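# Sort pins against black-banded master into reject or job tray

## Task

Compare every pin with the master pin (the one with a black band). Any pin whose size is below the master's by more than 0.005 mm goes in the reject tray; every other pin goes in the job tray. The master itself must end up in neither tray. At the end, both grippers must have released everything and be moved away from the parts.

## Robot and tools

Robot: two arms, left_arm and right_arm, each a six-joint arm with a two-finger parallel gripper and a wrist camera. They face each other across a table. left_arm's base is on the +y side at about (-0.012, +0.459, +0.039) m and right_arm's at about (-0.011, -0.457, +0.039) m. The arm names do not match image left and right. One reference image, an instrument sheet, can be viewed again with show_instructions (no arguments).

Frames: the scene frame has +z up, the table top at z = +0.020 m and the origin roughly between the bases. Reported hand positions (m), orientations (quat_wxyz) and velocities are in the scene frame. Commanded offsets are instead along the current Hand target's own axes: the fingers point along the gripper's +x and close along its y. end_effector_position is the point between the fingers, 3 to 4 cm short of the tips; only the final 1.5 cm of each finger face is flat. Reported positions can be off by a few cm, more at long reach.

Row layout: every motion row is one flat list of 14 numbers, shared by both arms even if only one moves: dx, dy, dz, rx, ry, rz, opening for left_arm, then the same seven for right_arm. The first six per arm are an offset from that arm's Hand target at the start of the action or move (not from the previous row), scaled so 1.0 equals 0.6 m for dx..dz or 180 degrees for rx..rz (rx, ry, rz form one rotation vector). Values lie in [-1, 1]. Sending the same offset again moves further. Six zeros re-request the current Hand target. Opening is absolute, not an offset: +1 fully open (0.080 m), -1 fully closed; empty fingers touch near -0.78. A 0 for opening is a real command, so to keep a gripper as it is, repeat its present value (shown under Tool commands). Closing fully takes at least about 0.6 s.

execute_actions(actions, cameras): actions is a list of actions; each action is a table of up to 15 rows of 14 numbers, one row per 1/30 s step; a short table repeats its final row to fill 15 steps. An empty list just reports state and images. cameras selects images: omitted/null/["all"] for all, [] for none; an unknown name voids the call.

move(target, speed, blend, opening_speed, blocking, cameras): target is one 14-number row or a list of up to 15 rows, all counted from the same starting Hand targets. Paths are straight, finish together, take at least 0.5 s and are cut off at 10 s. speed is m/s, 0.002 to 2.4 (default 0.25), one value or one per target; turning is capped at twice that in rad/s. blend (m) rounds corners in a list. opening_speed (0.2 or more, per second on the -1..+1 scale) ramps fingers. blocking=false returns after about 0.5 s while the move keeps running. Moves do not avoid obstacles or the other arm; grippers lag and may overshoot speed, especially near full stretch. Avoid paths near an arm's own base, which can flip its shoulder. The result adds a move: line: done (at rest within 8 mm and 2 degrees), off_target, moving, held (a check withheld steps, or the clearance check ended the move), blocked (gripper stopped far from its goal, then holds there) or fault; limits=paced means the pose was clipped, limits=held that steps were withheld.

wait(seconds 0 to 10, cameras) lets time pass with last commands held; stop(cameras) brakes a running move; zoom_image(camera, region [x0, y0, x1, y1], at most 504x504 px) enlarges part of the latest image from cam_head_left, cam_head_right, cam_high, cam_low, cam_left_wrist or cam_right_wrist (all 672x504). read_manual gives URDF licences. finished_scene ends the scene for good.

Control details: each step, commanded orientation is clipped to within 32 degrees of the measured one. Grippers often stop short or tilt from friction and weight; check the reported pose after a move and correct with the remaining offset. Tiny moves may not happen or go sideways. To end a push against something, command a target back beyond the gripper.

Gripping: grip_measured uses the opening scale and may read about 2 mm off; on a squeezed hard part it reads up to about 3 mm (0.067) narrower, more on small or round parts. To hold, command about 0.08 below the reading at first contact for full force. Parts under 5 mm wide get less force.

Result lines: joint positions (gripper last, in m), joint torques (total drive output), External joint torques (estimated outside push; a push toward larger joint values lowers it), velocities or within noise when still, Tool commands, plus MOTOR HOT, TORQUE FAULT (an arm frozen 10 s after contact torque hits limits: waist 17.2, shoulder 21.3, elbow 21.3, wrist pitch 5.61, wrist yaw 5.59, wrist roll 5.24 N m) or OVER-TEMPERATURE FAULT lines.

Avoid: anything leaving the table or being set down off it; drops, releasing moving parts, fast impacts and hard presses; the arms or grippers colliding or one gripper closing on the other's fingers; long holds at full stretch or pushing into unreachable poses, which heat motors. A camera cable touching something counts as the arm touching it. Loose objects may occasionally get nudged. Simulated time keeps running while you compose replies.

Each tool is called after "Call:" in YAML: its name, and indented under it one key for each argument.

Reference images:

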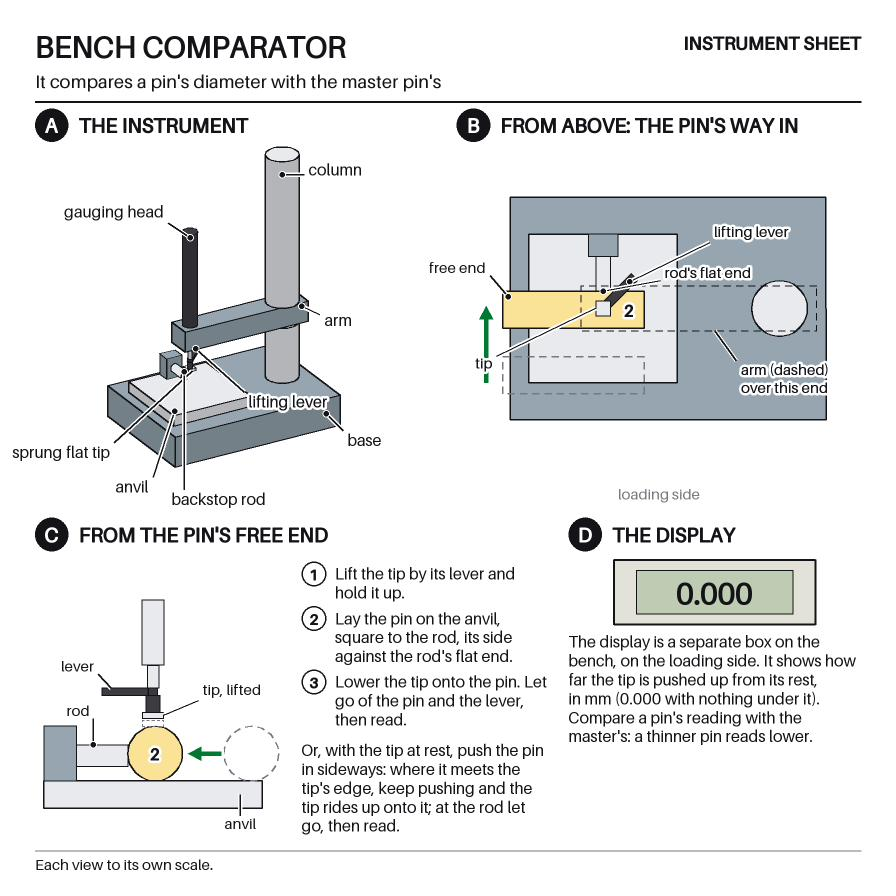

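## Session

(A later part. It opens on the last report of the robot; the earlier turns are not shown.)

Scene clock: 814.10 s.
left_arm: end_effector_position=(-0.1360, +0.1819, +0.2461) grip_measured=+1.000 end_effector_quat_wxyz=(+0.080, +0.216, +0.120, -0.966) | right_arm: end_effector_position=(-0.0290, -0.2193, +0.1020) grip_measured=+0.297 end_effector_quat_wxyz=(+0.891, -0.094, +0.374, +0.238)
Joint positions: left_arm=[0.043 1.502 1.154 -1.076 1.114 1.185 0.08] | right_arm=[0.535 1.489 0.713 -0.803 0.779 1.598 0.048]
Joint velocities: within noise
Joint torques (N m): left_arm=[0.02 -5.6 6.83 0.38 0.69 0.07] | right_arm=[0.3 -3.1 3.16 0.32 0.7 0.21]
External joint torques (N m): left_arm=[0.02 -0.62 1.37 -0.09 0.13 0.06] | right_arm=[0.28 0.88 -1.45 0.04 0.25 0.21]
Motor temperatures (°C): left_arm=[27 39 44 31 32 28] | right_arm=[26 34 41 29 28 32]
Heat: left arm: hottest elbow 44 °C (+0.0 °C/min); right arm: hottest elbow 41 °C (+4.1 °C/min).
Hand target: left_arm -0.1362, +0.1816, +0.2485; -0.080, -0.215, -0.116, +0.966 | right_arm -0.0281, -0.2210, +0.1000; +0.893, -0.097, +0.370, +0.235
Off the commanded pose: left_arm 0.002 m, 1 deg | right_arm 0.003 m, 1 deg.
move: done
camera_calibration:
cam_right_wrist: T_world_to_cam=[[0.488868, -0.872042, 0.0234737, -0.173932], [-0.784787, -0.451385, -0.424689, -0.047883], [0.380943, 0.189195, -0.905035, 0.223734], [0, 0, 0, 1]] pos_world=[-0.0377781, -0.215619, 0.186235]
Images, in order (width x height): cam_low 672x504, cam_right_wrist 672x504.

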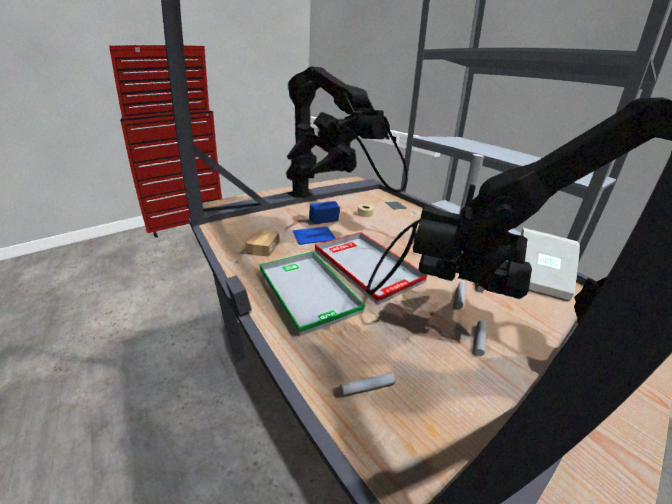

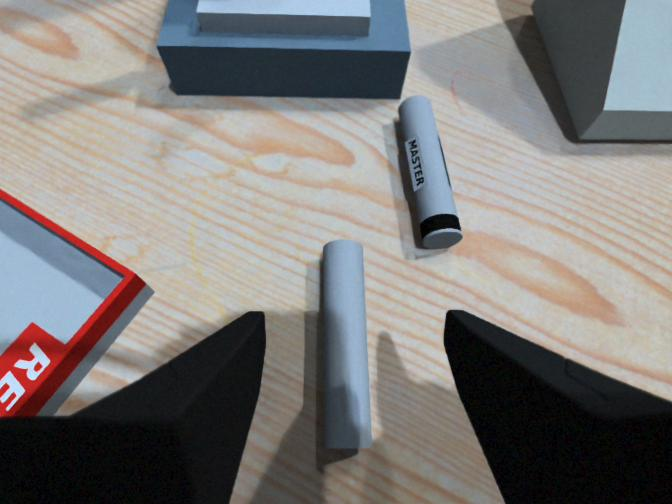

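Call:
move:
  target:
    - [0,0,0,0,0,0,1,0.0583,0.002,-0.063,0,0,0,0.2]
    - [0,0,0,0,0,0,1,0.0583,0.002,-0.063,0,0,0,-0.62]
    - [0,0,0,0,0,0,1,-0.0477,0.002,0.043,0,0,0,-0.62]
    - [0,0,0,0,0,0,1,0.1665,0.0082,0.2254,0,0,0,-0.62]
  speed: [0.15,0.1,0.2,0.25]
  opening_speed: 1
  blend: [0,0,0.02,0]
  cameras: ["cam_low","cam_right_wrist"]

Scene clock: 861.50 s.
left_arm: end_effector_position=(-0.1360, +0.1819, +0.2461) grip_measured=+1.000 end_effector_quat_wxyz=(+0.080, +0.216, +0.120, -0.966) | right_arm: end_effector_position=(+0.1121, -0.1416, +0.1189) grip_measured=-0.469 end_effector_quat_wxyz=(+0.891, -0.106, +0.375, +0.232)
Joint positions: left_arm=[0.043 1.502 1.154 -1.076 1.114 1.185 0.08] | right_arm=[-0.117 1.541 0.803 -0.322 0.604 0.771 0.014]
Joint velocities: within noise
Joint torques (N m): left_arm=[0 -5.62 6.84 0.37 0.71 0.07] | right_arm=[-0.24 -4.64 6.96 1.55 0.41 -0.13]
External joint torques (N m): left_arm=[0 -0.69 1.42 -0.09 0.16 0.06] | right_arm=[-0.24 0.58 1.5 0.55 0.09 -0.14]
Motor temperatures (°C): left_arm=[27 39 44 31 32 28] | right_arm=[26 34 36 28 28 32]
Heat: left arm: hottest elbow 44 °C (+0.0 °C/min); right arm: hottest elbow 36 °C (-6.1 °C/min).
Hand target: left_arm -0.1362, +0.1816, +0.2485; -0.080, -0.215, -0.116, +0.966 | right_arm +0.1142, -0.1349, +0.1250; +0.893, -0.097, +0.370, +0.235
Off the commanded pose: left_arm 0.002 m, 1 deg | right_arm 0.009 m, 1 deg.
move: off_target (right_arm)
camera_calibration:
cam_right_wrist: T_world_to_cam=[[0.487613, -0.871736, 0.048056, -0.178357], [-0.783556, -0.461237, -0.416294, 0.102618], [0.385064, 0.165336, -0.907959, 0.167143], [0, 0, 0, 1]] pos_world=[0.103015, -0.135784, 0.20305]
Images, in order (width x height): cam_low 672x504, cam_right_wrist 672x504.

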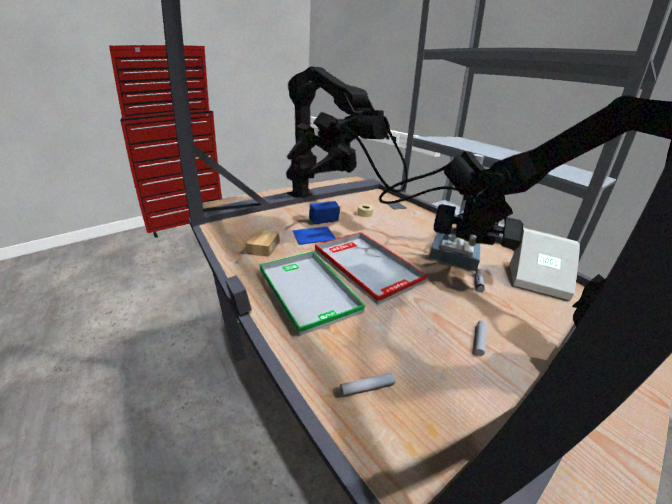

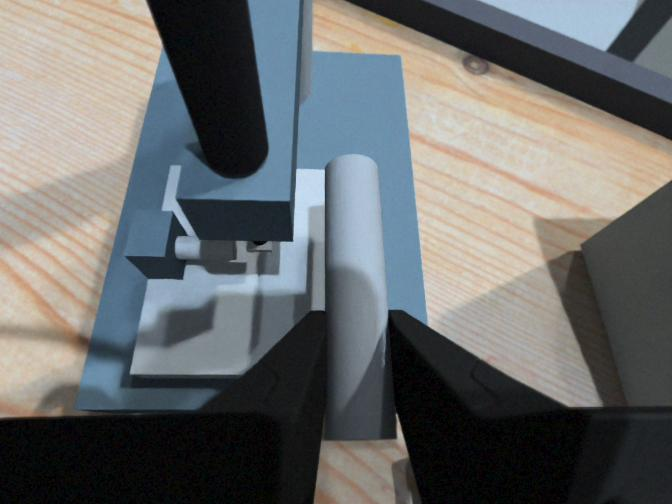

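Call:
move:
  target:
    - [0,0,0,0,0,0,1,0.0424,0,-0.0424,0,0,0,-0.62]
    - [0,0,0,0,0,0,1,0.0385,0.0552,-0.0428,0,0,0,-0.62]
    - [0,0,0,0,0,0,1,0.0385,0.0482,-0.0428,0,0,0,-0.62]
    - [0,0,0,0,0,0,1,0.0385,0.0482,-0.0428,0,0,0,-0.25]
  speed: [0.07,0.04,0.04,0.04]
  opening_speed: 0.8
  cameras: ["cam_low","cam_right_wrist"]

Call:
zoom_image:
  camera: "cam_right_wrist"
  region: [200, 200, 500, 450]

Call:
zoom_image:
  camera: "cam_low"
  region: [530, 245, 570, 275]

Scene clock: 877.53 s.
left_arm: end_effector_position=(-0.1360, +0.1819, +0.2461) grip_measured=+1.000 end_effector_quat_wxyz=(+0.080, +0.216, +0.120, -0.966) | right_arm: end_effector_position=(+0.1011, -0.1129, +0.0930) grip_measured=-0.253 end_effector_quat_wxyz=(+0.896, -0.097, +0.366, +0.232)
Joint positions: left_arm=[0.043 1.502 1.154 -1.076 1.114 1.185 0.08] | right_arm=[-0.062 1.704 0.845 -0.214 0.646 0.83 0.024]
Joint velocities: within noise
Joint torques (N m): left_arm=[-0.05 -5.59 6.86 0.36 0.7 0.07] | right_arm=[0.58 -4.94 4.75 1.23 -0.03 0.12]
External joint torques (N m): left_arm=[-0.03 -0.65 1.43 -0.1 0.14 0.06] | right_arm=[0.63 1.14 -0.37 0.26 -0.38 0.12]
Motor temperatures (°C): left_arm=[27 39 44 31 32 28] | right_arm=[26 35 39 30 28 32]
Heat: left arm: hottest elbow 44 °C (+0.0 °C/min); right arm: hottest elbow 39 °C (-1.0 °C/min).
Hand target: left_arm -0.1362, +0.1816, +0.2485; -0.080, -0.215, -0.116, +0.966 | right_arm +0.0983, -0.1106, +0.0905; +0.893, -0.097, +0.370, +0.235
Off the commanded pose: left_arm 0.002 m, 1 deg | right_arm 0.004 m, 1 deg.
move: done
camera_calibration:
cam_right_wrist: T_world_to_cam=[[0.480538, -0.876174, 0.037457, -0.145456], [-0.7803, -0.44667, -0.437741, 0.0997003], [0.400268, 0.181124, -0.89832, 0.142414], [0, 0, 0, 1]] pos_world=[0.0906895, -0.108706, 0.177025]
Images, in order (width x height): cam_low 672x504, cam_right_wrist 672x504.

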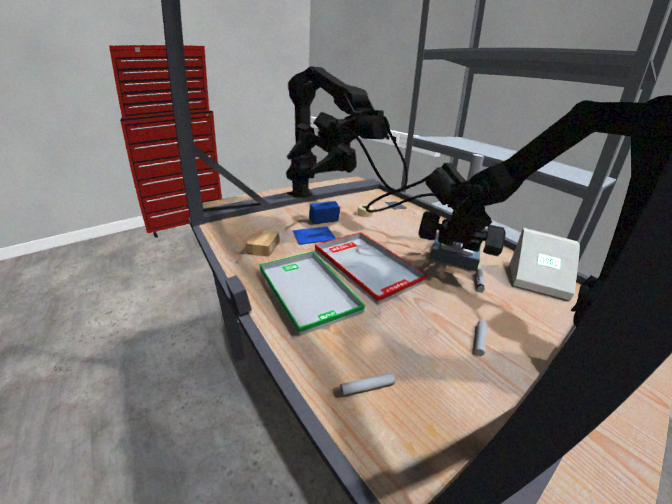

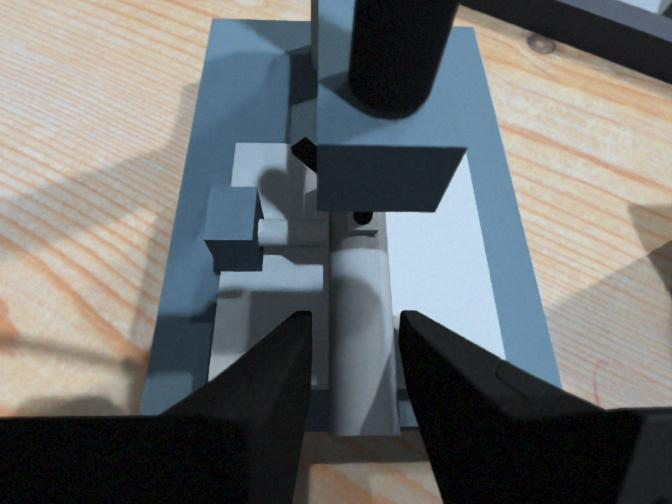

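Scaled by 1.680 from the camera's 672x504 image, which has a finer 960x720 frame.

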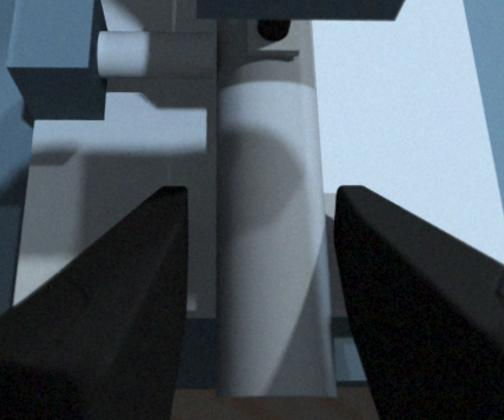

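Scaled by 12.600 from the camera's 672x504 image, which has a finer 960x720 frame.

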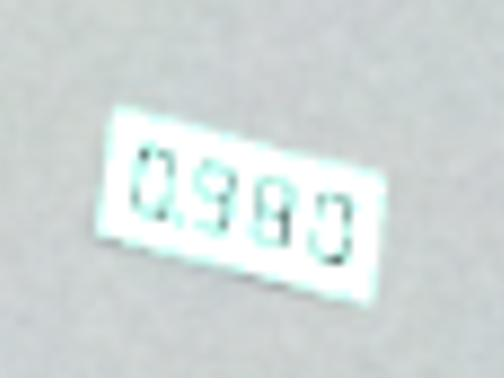

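Call:
move:
  target:
    - [0,0,0,0,0,0,1,-0.08,0.004,0,0,0,0,-0.2]
    - [0,0,0,0,0,0,1,-0.19,-0.13,-0.08,0,0,0,0]
  speed: [0.2,0.3]
  blend: [0.02,0]
  cameras: ["cam_right_wrist"]

Call:
zoom_image:
  camera: "cam_right_wrist"
  region: [500, 0, 672, 130]

Scene clock: 889.37 s.
left_arm: end_effector_position=(-0.1360, +0.1819, +0.2461) grip_measured=+1.000 end_effector_quat_wxyz=(+0.080, +0.216, +0.120, -0.966) | right_arm: end_effector_position=(+0.0368, -0.2336, +0.1359) grip_measured=-0.003 end_effector_quat_wxyz=(+0.892, -0.102, +0.372, +0.235)
Joint positions: left_arm=[0.043 1.502 1.154 -1.076 1.114 1.185 0.08] | right_arm=[0.254 1.189 0.631 -0.769 0.747 1.208 0.035]
Joint velocities: within noise
Joint torques (N m): left_arm=[-0.01 -5.57 6.87 0.36 0.72 0.07] | right_arm=[0.41 -3.9 4.03 0.69 0.62 0.25]
External joint torques (N m): left_arm=[-0.04 -0.58 1.39 -0.11 0.16 0.05] | right_arm=[0.42 -1.18 -1.35 0.07 0.19 0.25]
Motor temperatures (°C): left_arm=[27 39 44 31 32 28] | right_arm=[26 36 38 31 28 32]
Heat: left arm: hottest elbow 44 °C (+0.0 °C/min); right arm: hottest elbow 38 °C (+0.0 °C/min).
Hand target: left_arm -0.1362, +0.1816, +0.2485; -0.080, -0.215, -0.116, +0.966 | right_arm +0.0370, -0.2349, +0.1371; +0.893, -0.098, +0.370, +0.235
Off the commanded pose: left_arm 0.002 m, 1 deg | right_arm 0.002 m, 1 deg.
move: done
camera_calibration:
cam_right_wrist: T_world_to_cam=[[0.489785, -0.870828, 0.0420482, -0.221699], [-0.780308, -0.459365, -0.424384, 0.00968221], [0.388882, 0.175047, -0.904505, 0.228422], [0, 0, 0, 1]] pos_world=[0.0273108, -0.228598, 0.22004]
Images, in order (width x height): cam_right_wrist 672x504.

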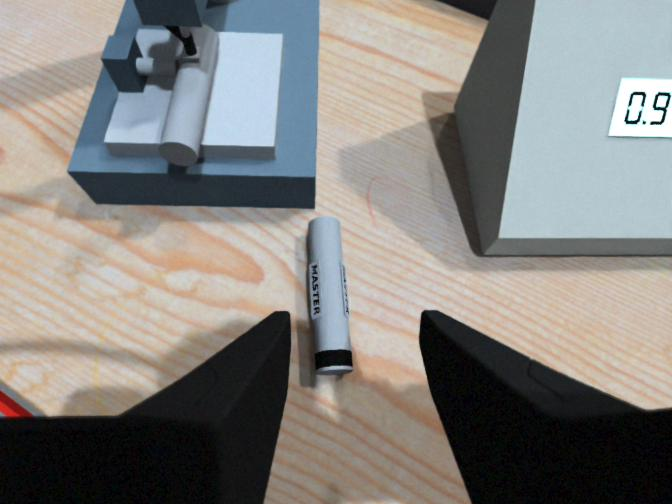

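Scaled by 2.930 from the camera's 672x504 image, which has a finer 960x720 frame.

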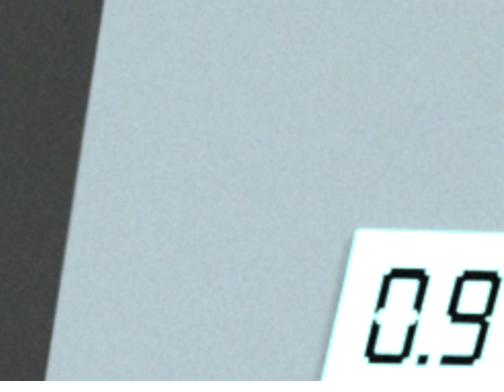

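Call:
move:
  target: [0,0,0,0,0,0,1,0,-0.055,0,0,0,0,0]
  cameras: ["cam_right_wrist"]

Call:
zoom_image:
  camera: "cam_right_wrist"
  region: [500, 0, 672, 130]

Scene clock: 899.13 s.
left_arm: end_effector_position=(-0.1360, +0.1819, +0.2461) grip_measured=+1.000 end_effector_quat_wxyz=(+0.080, +0.216, +0.120, -0.966) | right_arm: end_effector_position=(+0.0523, -0.2614, +0.1380) grip_measured=-0.002 end_effector_quat_wxyz=(+0.893, -0.096, +0.371, +0.236)
Joint positions: left_arm=[0.043 1.502 1.154 -1.076 1.114 1.185 0.08] | right_arm=[0.202 1.013 0.543 -0.8 0.737 1.144 0.035]
Joint velocities: within noise
Joint torques (N m): left_arm=[0 -5.51 6.83 0.37 0.69 0.05] | right_arm=[-0.25 -2.5 3.8 0.76 0.4 -0.17]
External joint torques (N m): left_arm=[0 -0.55 1.35 -0.1 0.13 0.04] | right_arm=[-0.25 -0.69 -1.78 0.07 -0.02 -0.17]
Motor temperatures (°C): left_arm=[27 39 44 31 32 28] | right_arm=[26 36 37 30 28 32]
Heat: left arm: hottest elbow 44 °C (+0.0 °C/min); right arm: hottest elbow 37 °C (+0.0 °C/min).
Hand target: left_arm -0.1362, +0.1816, +0.2485; -0.080, -0.215, -0.116, +0.966 | right_arm +0.0533, -0.2636, +0.1371; +0.893, -0.097, +0.370, +0.235
Off the commanded pose: left_arm 0.002 m, 1 deg | right_arm 0.003 m, 0 deg.
move: done
camera_calibration:
cam_right_wrist: T_world_to_cam=[[0.486784, -0.872976, 0.0309107, -0.25242], [-0.781747, -0.451157, -0.430499, 0.0129583], [0.389761, 0.185396, -0.902062, 0.231414], [0, 0, 0, 1]] pos_world=[0.042808, -0.257413, 0.222131]
Images, in order (width x height): cam_right_wrist 672x504.

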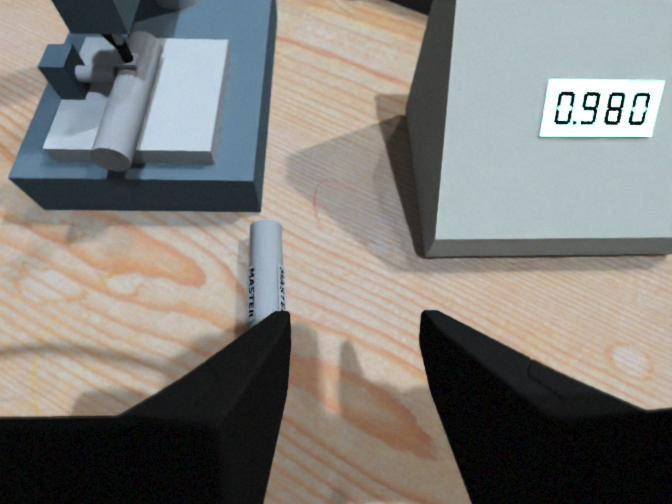

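Scaled by 2.930 from the camera's 672x504 image, which has a finer 960x720 frame.

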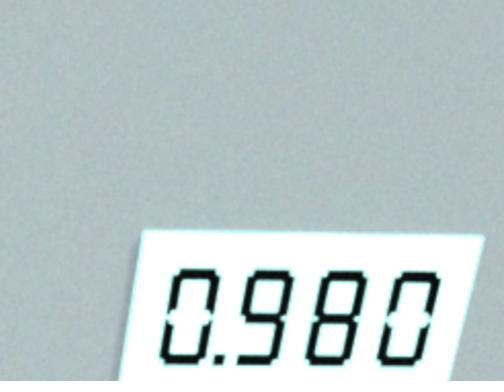

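Call:
move:
  target:
    - [0,0,0,0,0,0,1,0.1075,0.1778,0.081,0,0,0,-0.25]
    - [0,0,0,0,0,0,1,0.1908,0.1778,0.081,0,0,0,-0.25]
    - [0,0,0,0,0,0,1,0.1908,0.1778,0.081,0,0,0,-0.62]
    - [0,0,0,0,0,0,1,0.1908,0.1328,0.081,0,0,0,-0.62]
    - [0,0,0,0,0,0,1,0.0965,0.1328,0.0574,0,0,0,-0.62]
  speed: [0.25,0.1,0.1,0.08,0.15]
  opening_speed: 1
  cameras: ["cam_low","cam_right_wrist"]

Scene clock: 927.77 s.
left_arm: end_effector_position=(-0.1360, +0.1819, +0.2461) grip_measured=+1.000 end_effector_quat_wxyz=(+0.080, +0.216, +0.120, -0.966) | right_arm: end_effector_position=(+0.0710, -0.1653, +0.1114) grip_measured=-0.468 end_effector_quat_wxyz=(+0.890, -0.113, +0.376, +0.231)
Joint positions: left_arm=[0.043 1.502 1.154 -1.076 1.114 1.185 0.08] | right_arm=[0.041 1.481 0.732 -0.426 0.673 0.941 0.014]
Joint velocities: within noise
Joint torques (N m): left_arm=[0.02 -5.59 6.88 0.37 0.7 0.07] | right_arm=[0.4 -6.84 5.44 1 0.71 0.24]
External joint torques (N m): left_arm=[0.01 -0.55 1.37 -0.11 0.14 0.05] | right_arm=[0.4 -2.28 0.24 0.17 0.34 0.24]
Motor temperatures (°C): left_arm=[27 39 44 31 32 28] | right_arm=[26 35 36 30 28 32]
Heat: left arm: hottest elbow 44 °C (+0.0 °C/min); right arm: hottest elbow 36 °C (-2.0 °C/min).
Hand target: left_arm -0.1362, +0.1816, +0.2485; -0.080, -0.215, -0.116, +0.966 | right_arm +0.0709, -0.1621, +0.1205; +0.893, -0.097, +0.370, +0.235
Off the commanded pose: left_arm 0.002 m, 1 deg | right_arm 0.010 m, 2 deg.
move: off_target (right_arm)
camera_calibration:
cam_right_wrist: T_world_to_cam=[[0.491509, -0.868732, 0.0610168, -0.179889], [-0.780779, -0.470613, -0.410984, 0.054065], [0.38575, 0.154362, -0.909598, 0.178389], [0, 0, 0, 1]] pos_world=[0.0618162, -0.158368, 0.195458]
Images, in order (width x height): cam_low 672x504, cam_right_wrist 672x504.

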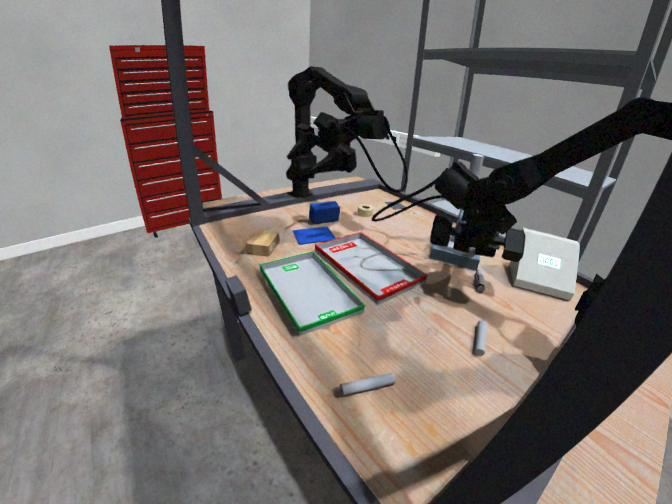

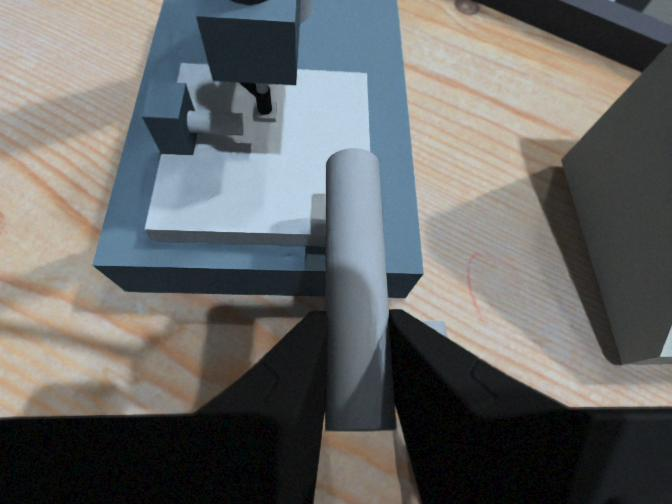

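Call:
move:
  target: [0,0,0,0,0,0,1,-0.2617,0.4348,-0.2158,-0.3162,0,0.3162,-0.62]
  speed: 0.3
  cameras: ["cam_low","cam_right_wrist","cam_head_right"]

Scene clock: 941.00 s.
left_arm: end_effector_position=(-0.1360, +0.1819, +0.2461) grip_measured=+1.000 end_effector_quat_wxyz=(+0.080, +0.216, +0.120, -0.966) | right_arm: end_effector_position=(-0.2297, -0.0403, +0.1332) grip_measured=-0.467 end_effector_quat_wxyz=(+0.530, -0.321, +0.225, +0.752)
Joint positions: left_arm=[0.043 1.502 1.154 -1.076 1.114 1.185 0.08] | right_arm=[0.523 1.848 1.176 -0.142 0.127 0.13 0.014]
Joint velocities: within noise
Joint torques (N m): left_arm=[-0.04 -5.56 6.82 0.36 0.71 0.07] | right_arm=[0.25 -7.66 7.78 1.6 -0.03 -0.16]
External joint torques (N m): left_arm=[-0.03 -0.55 1.33 -0.11 0.14 0.05] | right_arm=[0.19 0.15 1.94 0.3 -0.09 -0.16]
Motor temperatures (°C): left_arm=[27 39 44 31 32 28] | right_arm=[26 37 37 31 28 32]
Heat: left arm: hottest elbow 44 °C (+0.0 °C/min); right arm: hottest shoulder 37 °C (+2.0 °C/min).
Hand target: left_arm -0.1362, +0.1816, +0.2485; -0.080, -0.215, -0.116, +0.966 | right_arm -0.2339, -0.0348, +0.1403; +0.530, -0.313, +0.220, +0.757
Off the commanded pose: left_arm 0.002 m, 1 deg | right_arm 0.010 m, 1 deg.
move: off_target (right_arm)
camera_calibration:
cam_right_wrist: T_world_to_cam=[[0.942961, 0.330952, 0.0360048, 0.230674], [0.315662, -0.854522, -0.412491, 0.123607], [-0.105748, 0.400328, -0.91025, 0.192002], [0, 0, 0, 1]] pos_world=[-0.236231, -0.047581, 0.217451]
Images, in order (width x height): cam_head_right 672x504, cam_low 672x504, cam_right_wrist 672x504.

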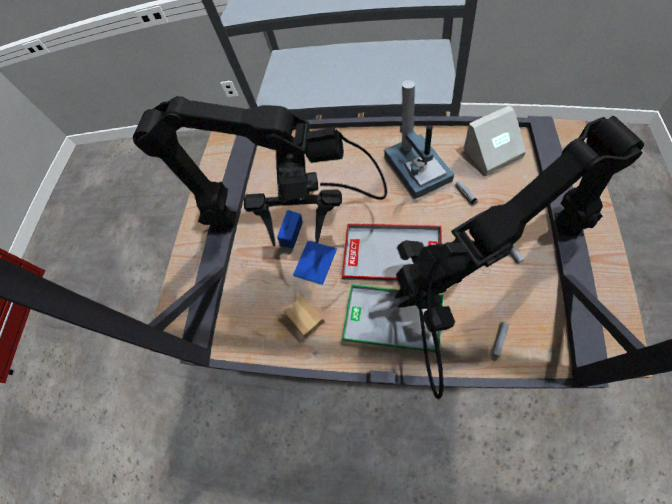

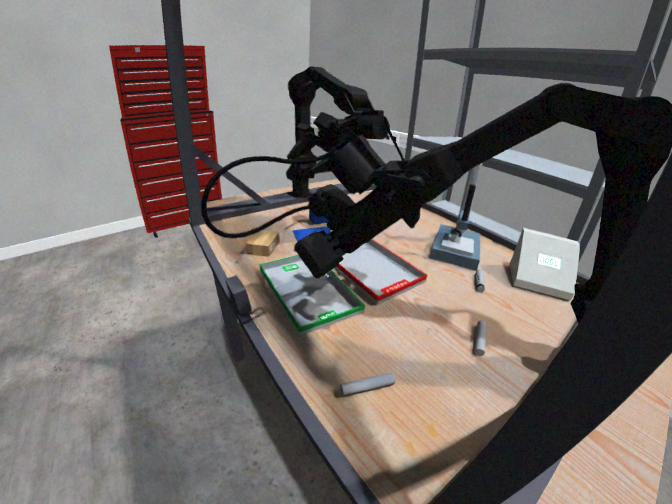

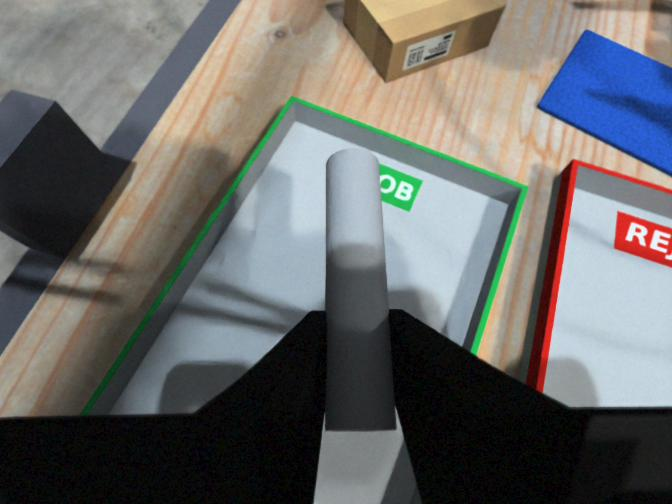

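Call:
move:
  target: [0,0,0,0,0,0,1,0.0965,0.0,-0.0965,0,0,0,-0.62]
  speed: 0.12
  cameras: ["cam_low","cam_right_wrist"]

Call:
zoom_image:
  camera: "cam_low"
  region: [250, 200, 430, 340]

Scene clock: 951.10 s.
left_arm: end_effector_position=(-0.1360, +0.1819, +0.2461) grip_measured=+1.000 end_effector_quat_wxyz=(+0.080, +0.216, +0.120, -0.966) | right_arm: end_effector_position=(-0.2335, -0.0341, +0.0615) grip_measured=-0.467 end_effector_quat_wxyz=(+0.532, -0.311, +0.221, +0.756)
Joint positions: left_arm=[0.043 1.502 1.154 -1.076 1.114 1.185 0.08] | right_arm=[0.523 2.018 1.065 0.162 0.126 0.13 0.014]
Joint velocities: within noise
Joint torques (N m): left_arm=[-0.01 -5.6 6.8 0.36 0.71 0.06] | right_arm=[0.17 -7.87 3.88 1.93 -0.04 -0.16]
External joint torques (N m): left_arm=[0 -0.64 1.35 -0.1 0.14 0.05] | right_arm=[0.17 0.47 -1.34 0.58 -0.1 -0.17]
Motor temperatures (°C): left_arm=[27 39 44 31 32 28] | right_arm=[26 38 39 32 28 32]
Heat: left arm: hottest elbow 44 °C (+0.0 °C/min); right arm: hottest elbow 39 °C (+2.0 °C/min).
Hand target: left_arm -0.1362, +0.1816, +0.2485; -0.080, -0.215, -0.116, +0.966 | right_arm -0.2339, -0.0349, +0.0584; +0.530, -0.313, +0.220, +0.757
Off the commanded pose: left_arm 0.002 m, 1 deg | right_arm 0.003 m, 0 deg.
move: done
camera_calibration:
cam_right_wrist: T_world_to_cam=[[0.943183, 0.330813, 0.0311301, 0.235034], [0.311004, -0.84594, -0.4332, 0.101007], [-0.116974, 0.418268, -0.90076, 0.121218], [0, 0, 0, 1]] pos_world=[-0.238914, -0.0430073, 0.145628]
Images, in order (width x height): cam_low 672x504, cam_right_wrist 672x504.

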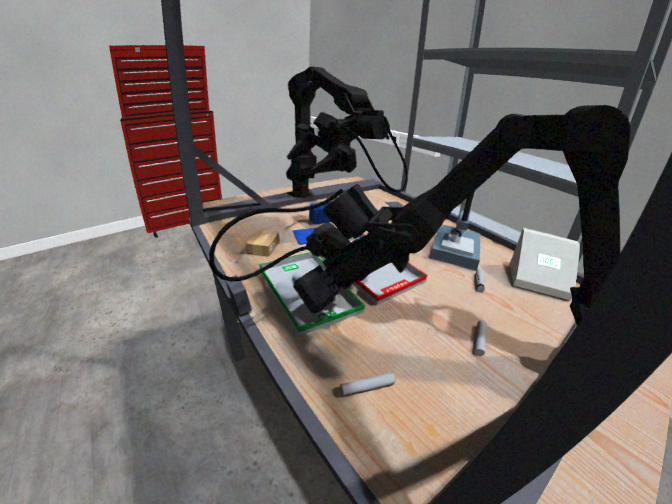

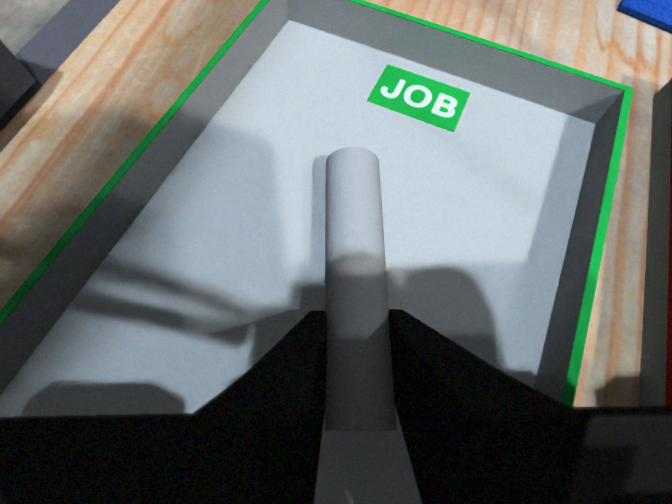

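Scaled by 2.800 from the camera's 672x504 image, which has a finer 960x720 frame.

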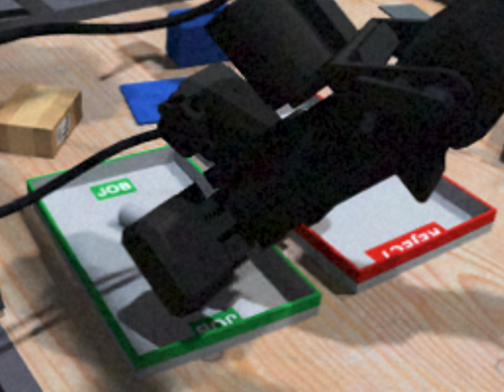

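Call:
move:
  target:
    - [0,0,0,0,0,0,1,0.0083,0.0,-0.0083,0,0,0,-0.62]
    - [0,0,0,0,0,0,1,0.0083,0.0,-0.0083,0,0,0,0.1]
    - [0,0,0,0,0,0,1,-0.09,0.0,0.09,0,0,0,0.1]
  speed: [0.05,0.05,0.2]
  opening_speed: 0.8
  cameras: ["cam_low","cam_right_wrist","cam_head_right"]

Scene clock: 959.93 s.
left_arm: end_effector_position=(-0.1360, +0.1819, +0.2461) grip_measured=+1.000 end_effector_quat_wxyz=(+0.080, +0.216, +0.120, -0.966) | right_arm: end_effector_position=(-0.2314, -0.0377, +0.1241) grip_measured=+0.097 end_effector_quat_wxyz=(+0.529, -0.323, +0.226, +0.751)
Joint positions: left_arm=[0.043 1.502 1.154 -1.076 1.114 1.185 0.08] | right_arm=[0.523 1.875 1.175 -0.119 0.126 0.13 0.039]
Joint velocities: within noise
Joint torques (N m): left_arm=[-0.01 -5.56 6.84 0.36 0.7 0.06] | right_arm=[0.16 -9.84 6.46 1.41 -0.01 -0.13]
External joint torques (N m): left_arm=[-0.01 -0.52 1.33 -0.12 0.14 0.04] | right_arm=[0.08 -1.82 0.61 0.09 -0.06 -0.13]
Motor temperatures (°C): left_arm=[27 39 44 31 32 28] | right_arm=[26 40 38 34 28 32]
Heat: left arm: hottest elbow 44 °C (+0.0 °C/min); right arm: hottest shoulder 40 °C (+4.0 °C/min).
Hand target: left_arm -0.1362, +0.1816, +0.2485; -0.080, -0.215, -0.116, +0.966 | right_arm -0.2339, -0.0349, +0.1348; +0.530, -0.313, +0.220, +0.757
Off the commanded pose: left_arm 0.002 m, 1 deg | right_arm 0.011 m, 1 deg.
move: off_target (right_arm); target 2's new opening was sent with right_arm's hand 0.009 m and 1 deg from that target
camera_calibration:
cam_right_wrist: T_world_to_cam=[[0.942445, 0.332364, 0.0365029, 0.231575], [0.317636, -0.855852, -0.408196, 0.122423], [-0.104429, 0.396297, -0.912164, 0.182901], [0, 0, 0, 1]] pos_world=[-0.238033, -0.0446745, 0.208355]
Images, in order (width x height): cam_head_right 672x504, cam_low 672x504, cam_right_wrist 672x504.

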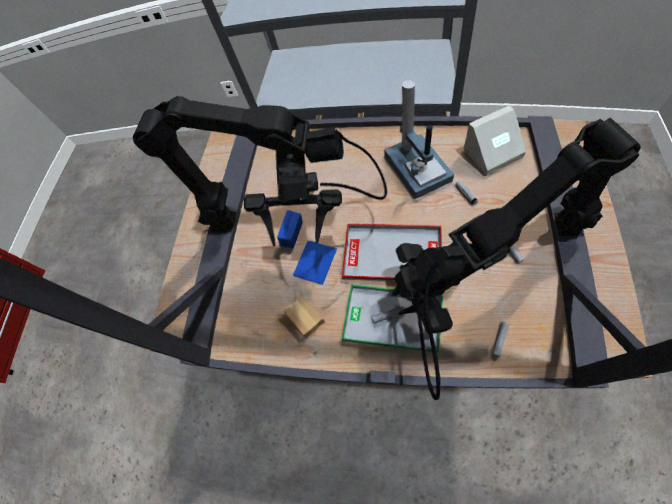

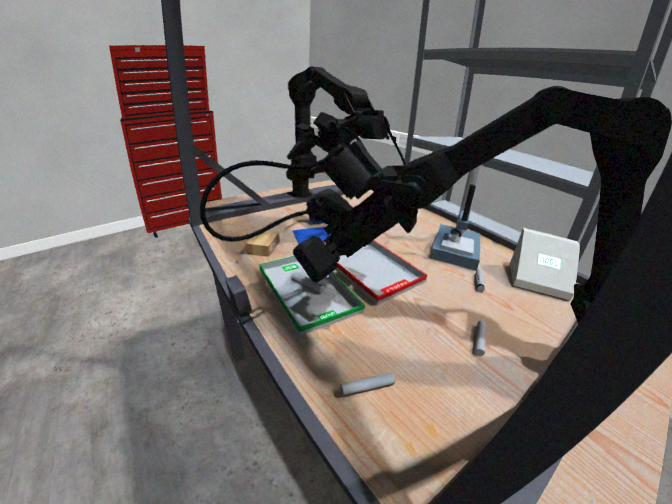

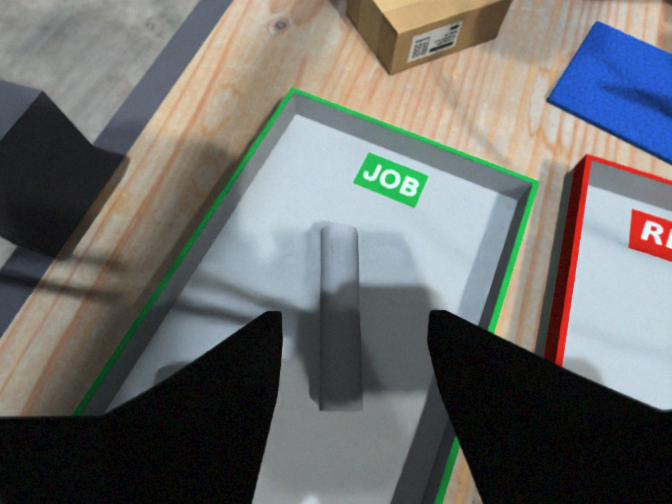

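Call:
move:
  target: [0,0,0,0,0,0,1,-0.2567,0.178,-0.2213,-0.1925,0,0.1925,0.2]
  speed: 0.35
  cameras: ["cam_low","cam_right_wrist","cam_head_right"]

Scene clock: 977.83 s.
left_arm: end_effector_position=(-0.1360, +0.1819, +0.2461) grip_measured=+1.000 end_effector_quat_wxyz=(+0.080, +0.216, +0.120, -0.966) | right_arm: end_effector_position=(-0.2655, -0.2591, +0.1481) grip_measured=+0.197 end_effector_quat_wxyz=(+0.172, -0.379, +0.074, +0.906)
Joint positions: left_arm=[0.043 1.502 1.154 -1.076 1.114 1.185 0.08] | right_arm=[0.774 1.271 0.669 -0.236 -0.292 -0.305 0.044]
Joint velocities: within noise
Joint torques (N m): left_arm=[-0.01 -5.57 6.8 0.35 0.71 0.07] | right_arm=[0.35 -5.42 4.2 1.32 -0.34 -0.19]
External joint torques (N m): left_arm=[-0.01 -0.58 1.28 -0.13 0.14 0.06] | right_arm=[0.34 -1.53 -1.78 0.04 -0.2 -0.19]
Motor temperatures (°C): left_arm=[27 39 44 31 32 28] | right_arm=[26 41 38 33 28 32]
Heat: left arm: hottest elbow 44 °C (+0.0 °C/min); right arm: hottest shoulder 41 °C (+6.0 °C/min).
Hand target: left_arm -0.1362, +0.1816, +0.2485; -0.080, -0.215, -0.116, +0.966 | right_arm -0.2649, -0.2620, +0.1498; +0.168, -0.376, +0.070, +0.909
Off the commanded pose: left_arm 0.002 m, 1 deg | right_arm 0.003 m, 1 deg.
move: done
camera_calibration:
cam_right_wrist: T_world_to_cam=[[0.372216, 0.927636, 0.0307635, 0.339995], [0.844956, -0.324952, -0.4248, 0.233625], [-0.384064, 0.184111, -0.904764, 0.158662], [0, 0, 0, 1]] pos_world=[-0.263018, -0.268686, 0.232337]
Images, in order (width x height): cam_head_right 672x504, cam_low 672x504, cam_right_wrist 672x504.

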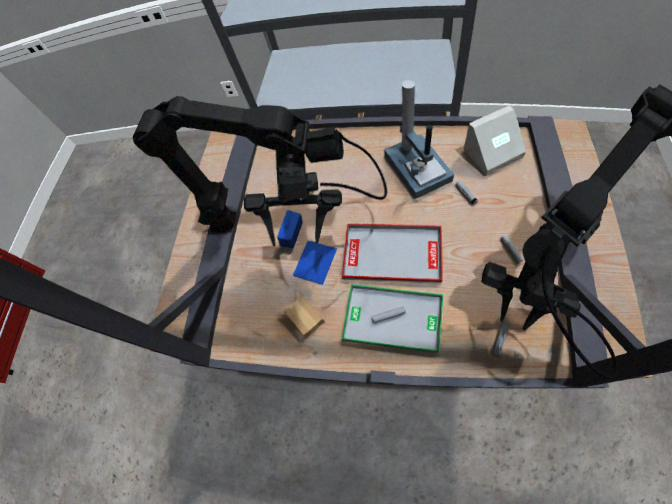

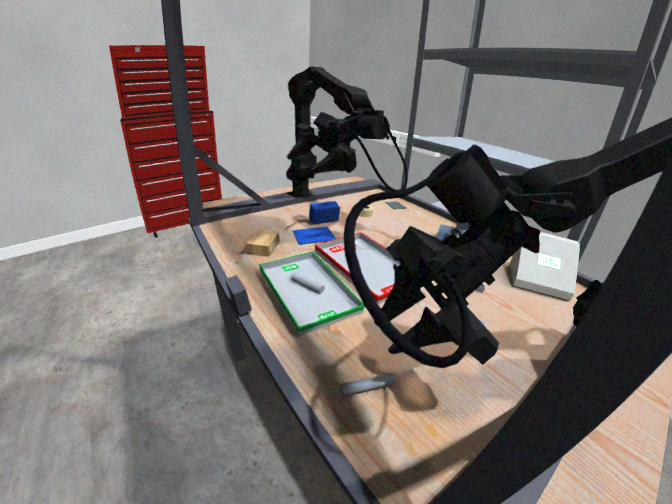

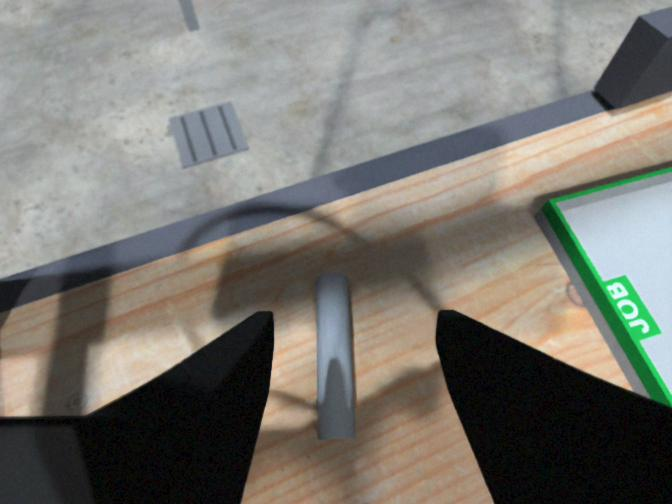

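Call:
move:
  target:
    - [0,0,0,0,0,0,1,0.1216,0.0042,-0.1171,-0.0059,0,0.0059,0.2]
    - [0,0,0,0,0,0,1,0.1216,0.0042,-0.1171,-0.0059,0,0.0059,-0.62]
    - [0,0,0,0,0,0,1,0.0,0.0042,0.0,-0.0059,0,0.0059,-0.62]
  speed: [0.2,0.1,0.2]
  opening_speed: 1
  cameras: ["cam_right_wrist"]

Scene clock: 998.27 s.
left_arm: end_effector_position=(-0.1360, +0.1819, +0.2461) grip_measured=+1.000 end_effector_quat_wxyz=(+0.080, +0.216, +0.120, -0.966) | right_arm: end_effector_position=(-0.2613, -0.2682, +0.1363) grip_measured=-0.469 end_effector_quat_wxyz=(+0.155, -0.392, +0.077, +0.903)
Joint positions: left_arm=[0.043 1.502 1.154 -1.076 1.114 1.185 0.08] | right_arm=[0.778 1.273 0.641 -0.246 -0.31 -0.326 0.014]
Joint velocities: within noise
Joint torques (N m): left_arm=[-0.04 -5.56 6.84 0.36 0.7 0.07] | right_arm=[0.01 -5.5 7.58 1.46 -0.4 -0.18]
External joint torques (N m): left_arm=[-0.07 -0.6 1.36 -0.11 0.14 0.06] | right_arm=[-0.02 -1.73 1.75 0.25 -0.24 -0.19]
Motor temperatures (°C): left_arm=[27 39 44 31 32 28] | right_arm=[26 41 37 34 28 32]
Heat: left arm: hottest elbow 44 °C (+0.0 °C/min); right arm: hottest shoulder 41 °C (+4.0 °C/min).
Hand target: left_arm -0.1362, +0.1816, +0.2485; -0.080, -0.215, -0.116, +0.966 | right_arm -0.2658, -0.2644, +0.1497; +0.156, -0.377, +0.065, +0.911
Off the commanded pose: left_arm 0.002 m, 1 deg | right_arm 0.015 m, 2 deg.
move: off_target (right_arm)
camera_calibration:
cam_right_wrist: T_world_to_cam=[[0.344184, 0.938751, 0.0168509, 0.344828], [0.864072, -0.309681, -0.396835, 0.227438], [-0.367311, 0.151145, -0.917735, 0.148536], [0, 0, 0, 1]] pos_world=[-0.260648, -0.275725, 0.220761]
Images, in order (width x height): cam_right_wrist 672x504.

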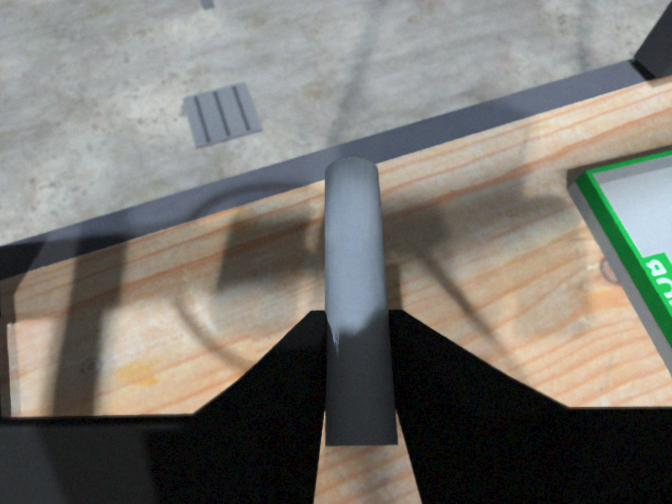

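Call:
move:
  target:
    - [0,0,0,0,0,0,1,-0.3027,-0.2713,-0.3263,0.5146,0,-0.5146,-0.62]
    - [0,0,0,0,0,0,1,-0.348,-0.4153,-0.3944,0.5146,0,-0.5146,-0.62]
  speed: [0.4,0.2]
  blend: [0.01,0]
  cameras: ["cam_right_wrist","cam_low"]

Scene clock: 1015.50 s.
left_arm: end_effector_position=(-0.1360, +0.1819, +0.2461) grip_measured=+1.000 end_effector_quat_wxyz=(+0.080, +0.216, +0.120, -0.966) | right_arm: end_effector_position=(+0.1121, -0.1411, +0.1238) grip_measured=-0.469 end_effector_quat_wxyz=(+0.891, -0.106, +0.375, +0.232)
Joint positions: left_arm=[0.043 1.502 1.154 -1.076 1.114 1.185 0.08] | right_arm=[-0.117 1.533 0.817 -0.343 0.604 0.771 0.014]
Joint velocities: within noise
Joint torques (N m): left_arm=[-0.03 -5.57 6.84 0.37 0.7 0.07] | right_arm=[-0.27 -4.78 7.15 1.55 0.37 -0.2]
External joint torques (N m): left_arm=[-0.01 -0.56 1.35 -0.11 0.13 0.06] | right_arm=[-0.33 0.37 1.73 0.58 0.06 -0.2]
Motor temperatures (°C): left_arm=[27 40 44 31 32 28] | right_arm=[26 41 39 34 28 32]
Heat: left arm: hottest elbow 44 °C (+0.0 °C/min); right arm: hottest shoulder 41 °C (+2.0 °C/min).
Hand target: left_arm -0.1362, +0.1816, +0.2485; -0.080, -0.215, -0.116, +0.966 | right_arm +0.1142, -0.1345, +0.1299; +0.893, -0.097, +0.370, +0.236
Off the commanded pose: left_arm 0.002 m, 1 deg | right_arm 0.009 m, 1 deg.
move: off_target (right_arm)
camera_calibration:
cam_right_wrist: T_world_to_cam=[[0.487863, -0.871602, 0.0479543, -0.17823], [-0.783367, -0.461389, -0.41648, 0.104841], [0.385131, 0.16562, -0.907879, 0.171541], [0, 0, 0, 1]] pos_world=[0.103015, -0.135384, 0.20795]
Images, in order (width x height): cam_low 672x504, cam_right_wrist 672x504.

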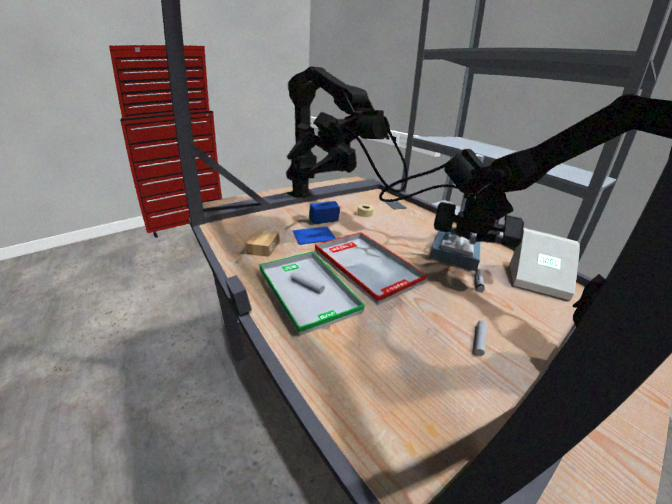

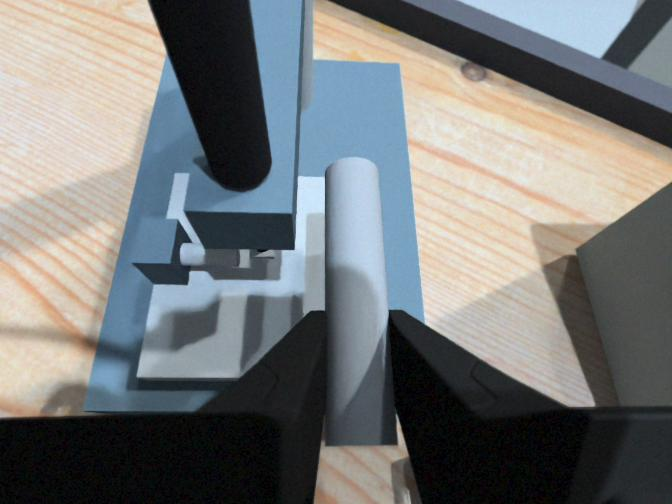

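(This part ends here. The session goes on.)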